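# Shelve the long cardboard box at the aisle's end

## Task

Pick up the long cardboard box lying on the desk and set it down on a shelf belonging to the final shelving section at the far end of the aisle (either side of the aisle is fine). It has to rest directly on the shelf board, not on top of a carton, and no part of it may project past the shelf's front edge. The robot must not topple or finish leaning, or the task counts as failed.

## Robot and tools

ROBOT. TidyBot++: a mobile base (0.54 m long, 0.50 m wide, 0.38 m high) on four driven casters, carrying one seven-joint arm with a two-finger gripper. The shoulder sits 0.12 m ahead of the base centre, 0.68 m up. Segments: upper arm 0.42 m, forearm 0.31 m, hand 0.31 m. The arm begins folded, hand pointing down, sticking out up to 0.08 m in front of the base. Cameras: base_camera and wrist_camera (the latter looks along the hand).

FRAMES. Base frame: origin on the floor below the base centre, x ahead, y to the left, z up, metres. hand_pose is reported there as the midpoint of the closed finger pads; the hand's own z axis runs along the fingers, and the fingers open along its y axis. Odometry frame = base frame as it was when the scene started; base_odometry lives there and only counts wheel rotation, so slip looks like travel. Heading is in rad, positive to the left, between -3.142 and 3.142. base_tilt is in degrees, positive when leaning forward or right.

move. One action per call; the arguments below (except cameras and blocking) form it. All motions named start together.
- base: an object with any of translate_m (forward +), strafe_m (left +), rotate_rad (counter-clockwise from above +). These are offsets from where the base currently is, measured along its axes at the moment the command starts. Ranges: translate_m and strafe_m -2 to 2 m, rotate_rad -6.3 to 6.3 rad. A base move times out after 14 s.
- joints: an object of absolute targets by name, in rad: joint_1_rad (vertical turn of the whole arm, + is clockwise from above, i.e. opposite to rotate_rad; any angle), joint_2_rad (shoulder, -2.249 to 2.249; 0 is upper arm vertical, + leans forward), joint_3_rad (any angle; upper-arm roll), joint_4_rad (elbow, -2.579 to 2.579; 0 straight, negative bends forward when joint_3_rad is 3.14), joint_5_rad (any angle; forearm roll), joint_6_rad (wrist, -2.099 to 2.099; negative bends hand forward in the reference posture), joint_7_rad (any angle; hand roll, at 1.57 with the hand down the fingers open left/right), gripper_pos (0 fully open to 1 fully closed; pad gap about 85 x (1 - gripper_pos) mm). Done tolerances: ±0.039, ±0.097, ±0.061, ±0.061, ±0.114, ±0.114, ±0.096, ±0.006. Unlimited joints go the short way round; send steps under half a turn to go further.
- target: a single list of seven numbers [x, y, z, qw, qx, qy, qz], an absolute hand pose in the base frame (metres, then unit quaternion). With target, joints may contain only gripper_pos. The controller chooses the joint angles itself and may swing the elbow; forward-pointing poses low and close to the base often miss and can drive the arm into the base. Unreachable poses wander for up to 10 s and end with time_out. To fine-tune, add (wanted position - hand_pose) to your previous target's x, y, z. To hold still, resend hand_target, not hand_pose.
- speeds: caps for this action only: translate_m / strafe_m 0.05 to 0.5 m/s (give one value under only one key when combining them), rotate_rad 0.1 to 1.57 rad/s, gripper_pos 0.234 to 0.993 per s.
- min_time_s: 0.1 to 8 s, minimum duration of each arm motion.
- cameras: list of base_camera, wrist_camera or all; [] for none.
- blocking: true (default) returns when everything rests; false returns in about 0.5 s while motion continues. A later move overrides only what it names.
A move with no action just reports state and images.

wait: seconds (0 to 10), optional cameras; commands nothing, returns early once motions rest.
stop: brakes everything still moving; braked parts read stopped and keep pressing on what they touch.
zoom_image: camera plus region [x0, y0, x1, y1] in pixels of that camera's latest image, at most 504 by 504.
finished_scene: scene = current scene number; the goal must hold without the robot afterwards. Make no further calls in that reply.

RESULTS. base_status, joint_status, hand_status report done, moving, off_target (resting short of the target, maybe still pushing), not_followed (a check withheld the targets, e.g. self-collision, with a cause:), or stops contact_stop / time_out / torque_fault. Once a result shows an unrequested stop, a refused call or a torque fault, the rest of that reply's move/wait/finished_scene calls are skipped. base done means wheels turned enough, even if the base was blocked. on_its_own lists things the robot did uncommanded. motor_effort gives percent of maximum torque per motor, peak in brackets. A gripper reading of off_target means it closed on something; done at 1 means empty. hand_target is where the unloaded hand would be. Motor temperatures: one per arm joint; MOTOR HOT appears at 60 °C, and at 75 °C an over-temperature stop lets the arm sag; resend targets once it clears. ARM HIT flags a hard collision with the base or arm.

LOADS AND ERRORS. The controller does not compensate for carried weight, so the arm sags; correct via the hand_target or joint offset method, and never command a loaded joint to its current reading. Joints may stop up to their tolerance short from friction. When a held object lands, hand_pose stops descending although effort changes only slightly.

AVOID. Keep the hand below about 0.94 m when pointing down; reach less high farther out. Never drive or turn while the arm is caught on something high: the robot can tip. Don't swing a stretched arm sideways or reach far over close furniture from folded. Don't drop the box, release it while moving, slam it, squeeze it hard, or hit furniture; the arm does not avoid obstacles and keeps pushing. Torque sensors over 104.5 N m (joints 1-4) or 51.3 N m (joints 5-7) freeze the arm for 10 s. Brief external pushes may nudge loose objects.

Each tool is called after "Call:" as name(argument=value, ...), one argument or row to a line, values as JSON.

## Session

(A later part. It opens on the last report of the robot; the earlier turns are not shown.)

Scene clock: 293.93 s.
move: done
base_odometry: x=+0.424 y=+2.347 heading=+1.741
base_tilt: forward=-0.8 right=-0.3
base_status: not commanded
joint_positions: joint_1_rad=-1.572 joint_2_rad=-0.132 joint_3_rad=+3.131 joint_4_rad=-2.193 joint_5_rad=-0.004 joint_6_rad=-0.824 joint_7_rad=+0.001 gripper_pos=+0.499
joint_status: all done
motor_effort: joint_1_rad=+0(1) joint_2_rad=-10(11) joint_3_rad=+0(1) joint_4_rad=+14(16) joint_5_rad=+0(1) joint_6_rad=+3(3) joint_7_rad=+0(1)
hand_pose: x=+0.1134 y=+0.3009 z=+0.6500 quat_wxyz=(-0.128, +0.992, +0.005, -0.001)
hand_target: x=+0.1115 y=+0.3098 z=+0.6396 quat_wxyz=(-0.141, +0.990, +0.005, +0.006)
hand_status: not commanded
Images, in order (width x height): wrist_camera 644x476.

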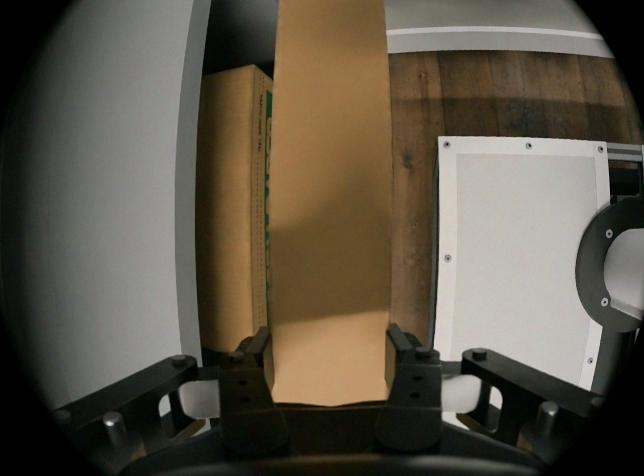

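Call:
move(
  joints={"joint_2_rad": 0.09, "joint_4_rad": -2.046, "joint_6_rad": -0.49, "joint_7_rad": 0.07},
  min_time_s=3,
  cameras=["wrist_camera"],
)

Scene clock: 325.17 s.
move: done
base_odometry: x=+0.424 y=+2.347 heading=+1.741
base_tilt: forward=-0.8 right=-0.3
base_status: not commanded
joint_positions: joint_1_rad=-1.572 joint_2_rad=+0.063 joint_3_rad=+3.131 joint_4_rad=-2.072 joint_5_rad=-0.004 joint_6_rad=-0.568 joint_7_rad=+0.018 gripper_pos=+0.499
joint_status: all done
motor_effort: joint_1_rad=+0(1) joint_2_rad=-17(18) joint_3_rad=+0(1) joint_4_rad=+14(15) joint_5_rad=+0(1) joint_6_rad=+4(5) joint_7_rad=+0(1)
hand_pose: x=+0.1121 y=+0.4241 z=+0.6519 quat_wxyz=(-0.218, +0.976, +0.013, -0.001)
hand_target: x=+0.1034 y=+0.4563 z=+0.6618 quat_wxyz=(-0.255, +0.965, +0.064, +0.013)
hand_status: not commanded
Images, in order (width x height): wrist_camera 644x476.

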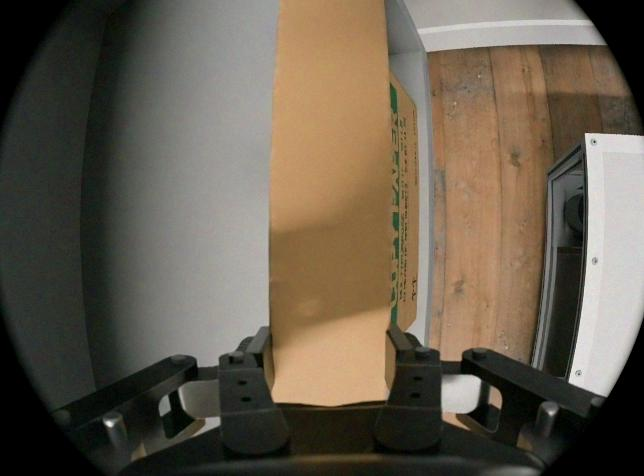

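Call:
move(
  joints={"joint_2_rad": 0.312, "joint_4_rad": -1.846, "joint_6_rad": -0.335},
  min_time_s=3,
  cameras=["wrist_camera"],
)

Scene clock: 333.03 s.
move: done
base_odometry: x=+0.424 y=+2.347 heading=+1.741
base_tilt: forward=-0.8 right=-0.3
base_status: not commanded
joint_positions: joint_1_rad=-1.572 joint_2_rad=+0.279 joint_3_rad=+3.131 joint_4_rad=-1.873 joint_5_rad=-0.004 joint_6_rad=-0.416 joint_7_rad=+0.018 gripper_pos=+0.499
joint_status: all done
motor_effort: joint_1_rad=+0(1) joint_2_rad=-25(26) joint_3_rad=+0(1) joint_4_rad=+15(16) joint_5_rad=+0(1) joint_6_rad=+5(7) joint_7_rad=+0(0)
hand_pose: x=+0.1110 y=+0.5475 z=+0.6525 quat_wxyz=(-0.283, +0.959, +0.012, -0.002)
hand_target: x=+0.0976 y=+0.5783 z=+0.6602 quat_wxyz=(-0.319, +0.946, +0.063, +0.011)
hand_status: not commanded
Images, in order (width x height): wrist_camera 644x476.

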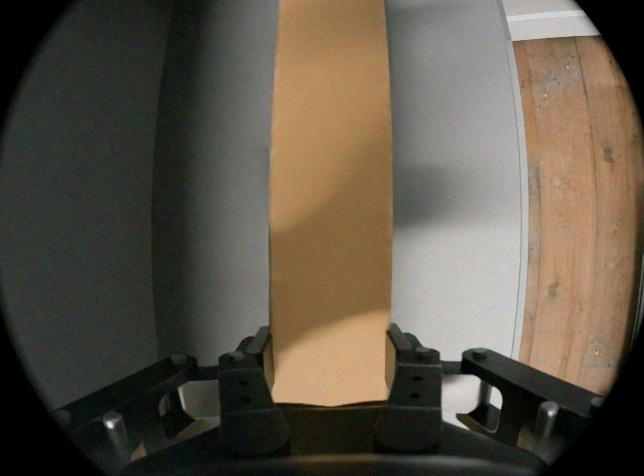

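Call:
move(
  joints={"joint_2_rad": 0.40, "joint_4_rad": -1.978, "joint_6_rad": -0.17},
  min_time_s=3,
  cameras=["wrist_camera"],
)

Scene clock: 347.43 s.
move: done
base_odometry: x=+0.424 y=+2.347 heading=+1.741
base_tilt: forward=-0.8 right=-0.3
base_status: not commanded
joint_positions: joint_1_rad=-1.572 joint_2_rad=+0.364 joint_3_rad=+3.131 joint_4_rad=-1.950 joint_5_rad=-0.004 joint_6_rad=-0.252 joint_7_rad=+0.018 gripper_pos=+0.499
joint_status: all done
motor_effort: joint_1_rad=-1(1) joint_2_rad=-27(27) joint_3_rad=+0(1) joint_4_rad=+13(16) joint_5_rad=+0(1) joint_6_rad=+6(7) joint_7_rad=+0(0)
hand_pose: x=+0.1111 y=+0.5506 z=+0.6010 quat_wxyz=(-0.284, +0.959, +0.012, -0.002)
hand_target: x=+0.0967 y=+0.5547 z=+0.5844 quat_wxyz=(-0.292, +0.954, +0.064, +0.007)
hand_status: not commanded
Images, in order (width x height): wrist_camera 644x476.

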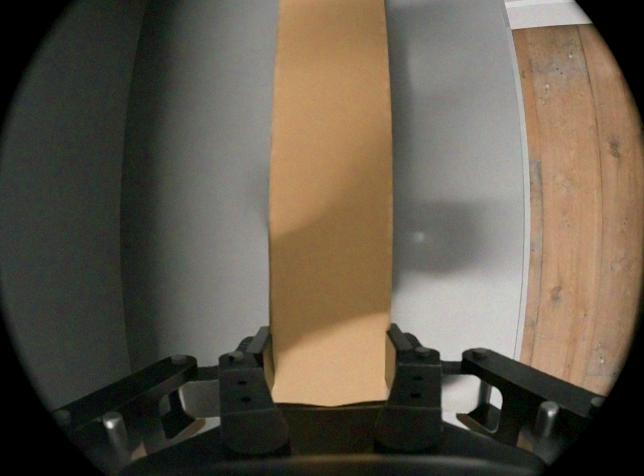

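Call:
move(
  joints={"joint_2_rad": 0.426, "joint_4_rad": -2.003, "joint_6_rad": -0.119},
  min_time_s=2,
)

Call:
move(
  joints={"joint_2_rad": 0.444, "joint_4_rad": -2.02, "joint_6_rad": -0.085},
  min_time_s=2,
  cameras=["wrist_camera"],
)

Scene clock: 352.87 s.
move: done
base_odometry: x=+0.424 y=+2.347 heading=+1.741
base_tilt: forward=-0.8 right=-0.3
base_status: not commanded
joint_positions: joint_1_rad=-1.572 joint_2_rad=+0.387 joint_3_rad=+3.131 joint_4_rad=-1.973 joint_5_rad=-0.004 joint_6_rad=-0.200 joint_7_rad=+0.019 gripper_pos=+0.499
joint_status: all done
motor_effort: joint_1_rad=+0(1) joint_2_rad=-27(28) joint_3_rad=-1(2) joint_4_rad=+13(14) joint_5_rad=+0(1) joint_6_rad=+5(7) joint_7_rad=+0(0)
hand_pose: x=+0.1111 y=+0.5509 z=+0.5879 quat_wxyz=(-0.286, +0.958, +0.012, -0.002)
hand_target: x=+0.0962 y=+0.5528 z=+0.5692 quat_wxyz=(-0.292, +0.954, +0.064, +0.006)
hand_status: not commanded
pictures: none

Scene clock: 355.17 s.
move: done
base_odometry: x=+0.424 y=+2.347 heading=+1.741
base_tilt: forward=-0.8 right=-0.3
base_status: not commanded
joint_positions: joint_1_rad=-1.572 joint_2_rad=+0.399 joint_3_rad=+3.131 joint_4_rad=-1.988 joint_5_rad=-0.004 joint_6_rad=-0.163 joint_7_rad=+0.022 gripper_pos=+0.499
joint_status: all done
motor_effort: joint_1_rad=+0(1) joint_2_rad=-24(27) joint_3_rad=-1(1) joint_4_rad=+12(13) joint_5_rad=+0(1) joint_6_rad=+5(7) joint_7_rad=+0(1)
hand_pose: x=+0.1111 y=+0.5524 z=+0.5824 quat_wxyz=(-0.292, +0.956, +0.013, -0.001)
hand_target: x=+0.0960 y=+0.5510 z=+0.5588 quat_wxyz=(-0.292, +0.954, +0.064, +0.006)
hand_status: not commanded
Images, in order (width x height): wrist_camera 644x476.

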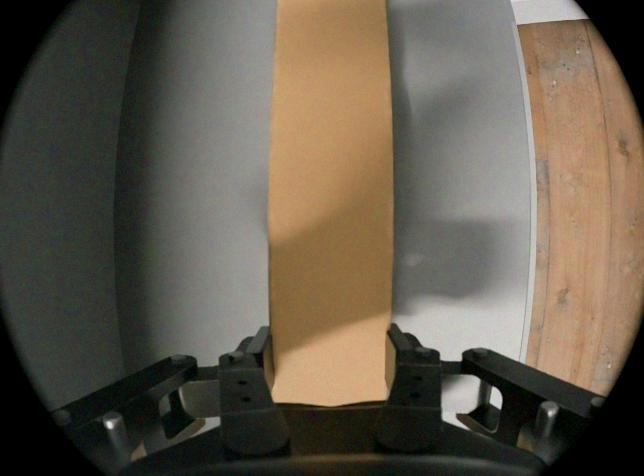

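Call:
move(
  joints={"joint_2_rad": 0.41, "joint_4_rad": -1.985, "joint_6_rad": -0.16},
  min_time_s=2,
  cameras=["wrist_camera"],
)

Scene clock: 363.60 s.
move: done
base_odometry: x=+0.424 y=+2.347 heading=+1.741
base_tilt: forward=-0.7 right=-0.3
base_status: not commanded
joint_positions: joint_1_rad=-1.572 joint_2_rad=+0.399 joint_3_rad=+3.131 joint_4_rad=-1.988 joint_5_rad=-0.004 joint_6_rad=-0.163 joint_7_rad=+0.022 gripper_pos=+0.499
joint_status: all done
motor_effort: joint_1_rad=+0(1) joint_2_rad=-25(26) joint_3_rad=+0(1) joint_4_rad=+12(13) joint_5_rad=+0(1) joint_6_rad=+5(7) joint_7_rad=-1(1)
hand_pose: x=+0.1111 y=+0.5524 z=+0.5824 quat_wxyz=(-0.292, +0.956, +0.013, -0.001)
hand_target: x=+0.0967 y=+0.5529 z=+0.5779 quat_wxyz=(-0.289, +0.955, +0.064, +0.007)
hand_status: not commanded
Images, in order (width x height): wrist_camera 644x476.

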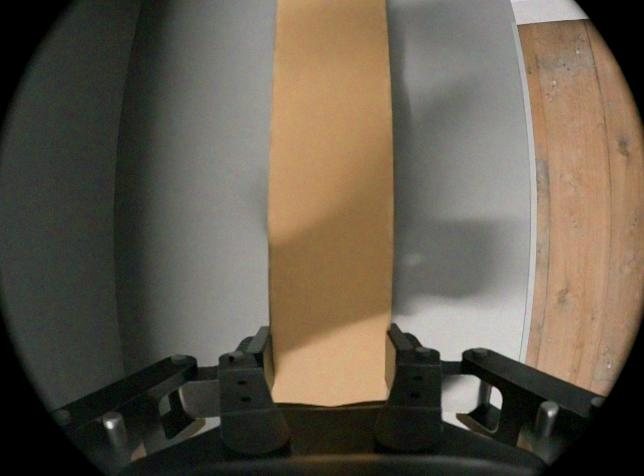

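Call:
move(
  joints={"gripper_pos": 0.40},
  speeds={"gripper_pos": 0.234},
  cameras=["wrist_camera"],
)

Scene clock: 373.80 s.
move: done
base_odometry: x=+0.424 y=+2.347 heading=+1.741
base_tilt: forward=-0.8 right=-0.3
base_status: not commanded
joint_positions: joint_1_rad=-1.572 joint_2_rad=+0.399 joint_3_rad=+3.131 joint_4_rad=-1.988 joint_5_rad=-0.004 joint_6_rad=-0.163 joint_7_rad=+0.022 gripper_pos=+0.399
joint_status: all done
motor_effort: joint_1_rad=+0(1) joint_2_rad=-26(27) joint_3_rad=+0(1) joint_4_rad=+12(13) joint_5_rad=+0(0) joint_6_rad=+5(6) joint_7_rad=+0(0)
hand_pose: x=+0.1111 y=+0.5524 z=+0.5824 quat_wxyz=(-0.292, +0.956, +0.013, -0.001)
hand_target: x=+0.0967 y=+0.5529 z=+0.5779 quat_wxyz=(-0.289, +0.955, +0.064, +0.007)
hand_status: not commanded
Images, in order (width x height): wrist_camera 644x476.

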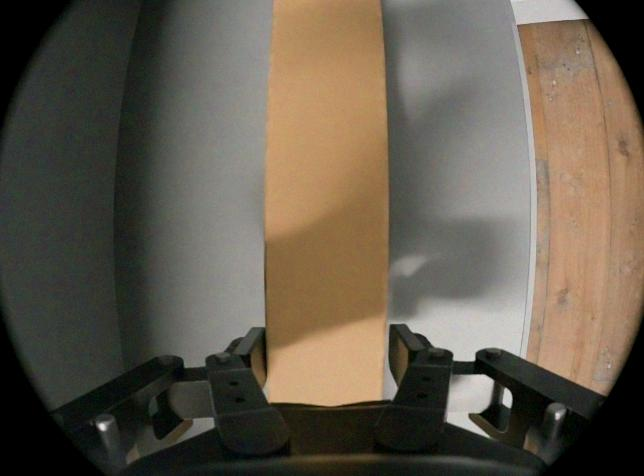

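Call:
move(
  joints={"gripper_pos": 0.30},
  speeds={"gripper_pos": 0.234},
  cameras=["wrist_camera"],
)

Call:
move(
  joints={"gripper_pos": 0.18},
  speeds={"gripper_pos": 0.234},
  cameras=["wrist_camera"],
)

Scene clock: 377.00 s.
move: done
base_odometry: x=+0.424 y=+2.347 heading=+1.741
base_tilt: forward=-0.8 right=-0.3
base_status: not commanded
joint_positions: joint_1_rad=-1.572 joint_2_rad=+0.399 joint_3_rad=+3.131 joint_4_rad=-1.988 joint_5_rad=-0.004 joint_6_rad=-0.163 joint_7_rad=+0.022 gripper_pos=+0.299
joint_status: all done
motor_effort: joint_1_rad=+0(1) joint_2_rad=-26(27) joint_3_rad=-1(1) joint_4_rad=+12(12) joint_5_rad=+0(1) joint_6_rad=+5(6) joint_7_rad=+0(0)
hand_pose: x=+0.1111 y=+0.5524 z=+0.5824 quat_wxyz=(-0.292, +0.956, +0.013, -0.001)
hand_target: x=+0.0967 y=+0.5529 z=+0.5779 quat_wxyz=(-0.289, +0.955, +0.064, +0.007)
hand_status: not commanded
Images, in order (width x height): wrist_camera 644x476.

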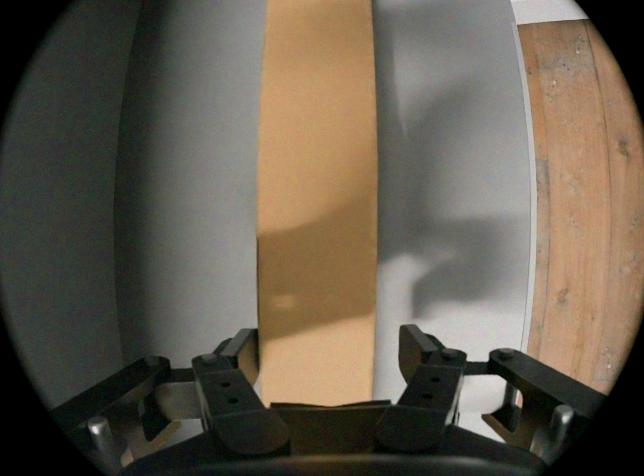

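Scene clock: 378.10 s.
move: done
base_odometry: x=+0.424 y=+2.347 heading=+1.741
base_tilt: forward=-0.8 right=-0.3
base_status: not commanded
joint_positions: joint_1_rad=-1.572 joint_2_rad=+0.399 joint_3_rad=+3.131 joint_4_rad=-1.988 joint_5_rad=-0.004 joint_6_rad=-0.163 joint_7_rad=+0.022 gripper_pos=+0.180
joint_status: all done
motor_effort: joint_1_rad=+0(1) joint_2_rad=-26(27) joint_3_rad=+0(1) joint_4_rad=+12(13) joint_5_rad=+0(1) joint_6_rad=+5(6) joint_7_rad=+0(0)
hand_pose: x=+0.1111 y=+0.5524 z=+0.5824 quat_wxyz=(-0.292, +0.956, +0.013, -0.001)
hand_target: x=+0.0967 y=+0.5529 z=+0.5779 quat_wxyz=(-0.289, +0.955, +0.064, +0.007)
hand_status: not commanded
Images, in order (width x height): wrist_camera 644x476.

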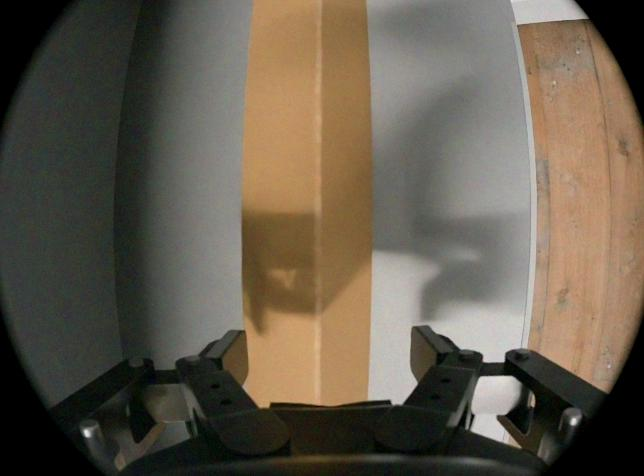

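Call:
move(
  joints={"gripper_pos": 0.0},
  speeds={"gripper_pos": 0.234},
  cameras=["wrist_camera"],
)

Scene clock: 381.83 s.
move: done
base_odometry: x=+0.424 y=+2.347 heading=+1.741
base_tilt: forward=-0.7 right=-0.3
base_status: not commanded
joint_positions: joint_1_rad=-1.572 joint_2_rad=+0.399 joint_3_rad=+3.131 joint_4_rad=-1.988 joint_5_rad=-0.004 joint_6_rad=-0.163 joint_7_rad=+0.022 gripper_pos=+0.000
joint_status: all done
motor_effort: joint_1_rad=-1(1) joint_2_rad=-25(27) joint_3_rad=-1(2) joint_4_rad=+12(12) joint_5_rad=+0(1) joint_6_rad=+5(6) joint_7_rad=+0(0)
hand_pose: x=+0.1111 y=+0.5524 z=+0.5824 quat_wxyz=(-0.292, +0.956, +0.013, -0.001)
hand_target: x=+0.0967 y=+0.5529 z=+0.5779 quat_wxyz=(-0.289, +0.955, +0.064, +0.007)
hand_status: not commanded
Images, in order (width x height): wrist_camera 644x476.

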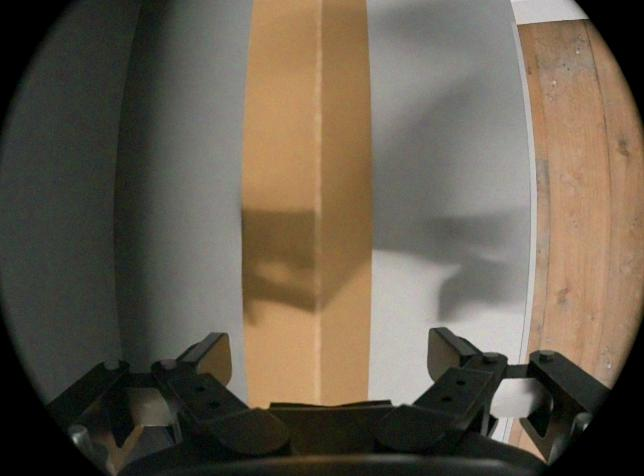

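Call:
move(
  joints={"joint_2_rad": 0.33},
  min_time_s=1.5,
  cameras=["wrist_camera"],
)

Scene clock: 394.00 s.
move: done
base_odometry: x=+0.424 y=+2.347 heading=+1.741
base_tilt: forward=-0.8 right=-0.3
base_status: not commanded
joint_positions: joint_1_rad=-1.572 joint_2_rad=+0.346 joint_3_rad=+3.131 joint_4_rad=-1.988 joint_5_rad=-0.004 joint_6_rad=-0.163 joint_7_rad=+0.022 gripper_pos=+0.000
joint_status: all done
motor_effort: joint_1_rad=+0(1) joint_2_rad=-25(27) joint_3_rad=-1(2) joint_4_rad=+13(13) joint_5_rad=+0(1) joint_6_rad=+6(6) joint_7_rad=+0(0)
hand_pose: x=+0.1111 y=+0.5568 z=+0.6115 quat_wxyz=(-0.317, +0.948, +0.013, -0.001)
hand_target: x=+0.0965 y=+0.5594 z=+0.6224 quat_wxyz=(-0.327, +0.943, +0.064, +0.009)
hand_status: not commanded
Images, in order (width x height): wrist_camera 644x476.

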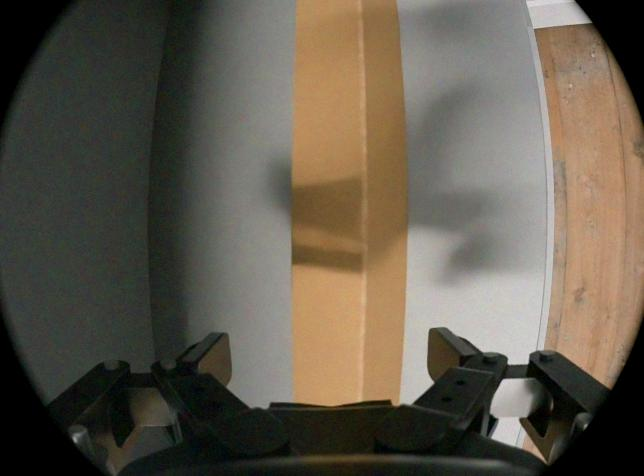

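Call:
move(
  joints={"joint_2_rad": 0.20, "joint_4_rad": -2.0, "joint_6_rad": -0.30},
  min_time_s=2,
  cameras=["wrist_camera"],
)

Scene clock: 402.20 s.
move: done
base_odometry: x=+0.424 y=+2.347 heading=+1.741
base_tilt: forward=-0.8 right=-0.3
base_status: not commanded
joint_positions: joint_1_rad=-1.572 joint_2_rad=+0.216 joint_3_rad=+3.131 joint_4_rad=-1.988 joint_5_rad=-0.004 joint_6_rad=-0.236 joint_7_rad=+0.022 gripper_pos=+0.000
joint_status: all done
motor_effort: joint_1_rad=+0(1) joint_2_rad=-23(27) joint_3_rad=+0(2) joint_4_rad=+14(15) joint_5_rad=+0(1) joint_6_rad=+6(7) joint_7_rad=+0(0)
hand_pose: x=+0.1112 y=+0.5445 z=+0.6693 quat_wxyz=(-0.344, +0.939, +0.014, +0.000)
hand_target: x=+0.0992 y=+0.5235 z=+0.6599 quat_wxyz=(-0.315, +0.947, +0.064, +0.011)
hand_status: not commanded
Images, in order (width x height): wrist_camera 644x476.

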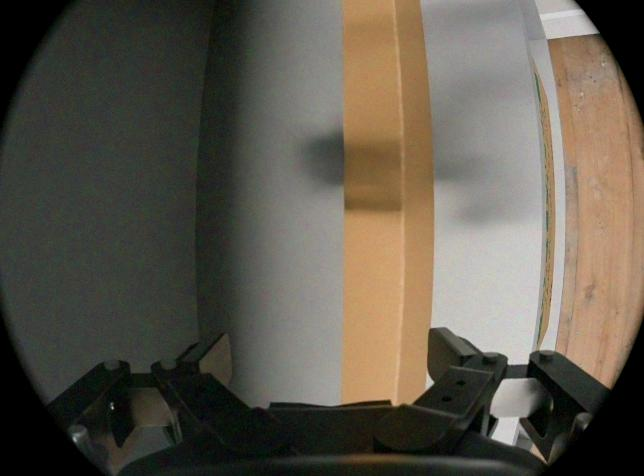

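Call:
move(
  joints={"joint_2_rad": 0.03, "joint_4_rad": -2.07, "joint_6_rad": -0.62},
  min_time_s=2,
)

Call:
move(
  joints={"joint_2_rad": -0.4, "joint_4_rad": -2.3, "joint_6_rad": -0.6},
  min_time_s=2.5,
  cameras=["wrist_camera"],
)

Scene clock: 408.83 s.
move: done
base_odometry: x=+0.424 y=+2.347 heading=+1.741
base_tilt: forward=-0.8 right=-0.3
base_status: not commanded
joint_positions: joint_1_rad=-1.572 joint_2_rad=+0.045 joint_3_rad=+3.131 joint_4_rad=-2.038 joint_5_rad=-0.004 joint_6_rad=-0.556 joint_7_rad=+0.022 gripper_pos=+0.000
joint_status: all done
motor_effort: joint_1_rad=+0(1) joint_2_rad=-17(24) joint_3_rad=-1(1) joint_4_rad=+15(16) joint_5_rad=+0(0) joint_6_rad=+5(7) joint_7_rad=+0(0)
hand_pose: x=+0.1119 y=+0.4427 z=+0.6752 quat_wxyz=(-0.249, +0.968, +0.015, +0.000)
hand_target: x=+0.1063 y=+0.4110 z=+0.6597 quat_wxyz=(-0.209, +0.976, +0.064, +0.014)
hand_status: not commanded
pictures: none

Scene clock: 411.63 s.
move: done
base_odometry: x=+0.424 y=+2.347 heading=+1.741
base_tilt: forward=-0.8 right=-0.3
base_status: not commanded
joint_positions: joint_1_rad=-1.572 joint_2_rad=-0.389 joint_3_rad=+3.131 joint_4_rad=-2.267 joint_5_rad=-0.004 joint_6_rad=-0.556 joint_7_rad=+0.022 gripper_pos=+0.000
joint_status: all done
motor_effort: joint_1_rad=+0(1) joint_2_rad=-5(19) joint_3_rad=+0(1) joint_4_rad=+16(17) joint_5_rad=+0(1) joint_6_rad=+6(7) joint_7_rad=+0(0)
hand_pose: x=+0.1131 y=+0.3422 z=+0.7393 quat_wxyz=(-0.346, +0.938, +0.015, +0.002)
hand_target: x=+0.1101 y=+0.3196 z=+0.7183 quat_wxyz=(-0.315, +0.947, +0.062, +0.021)
hand_status: not commanded
Images, in order (width x height): wrist_camera 644x476.

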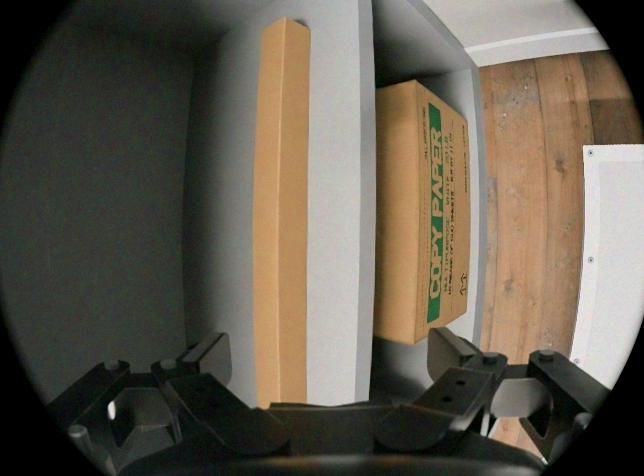

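Call:
finished_scene(
  scene=2,
)

The scene is finished: the task was done.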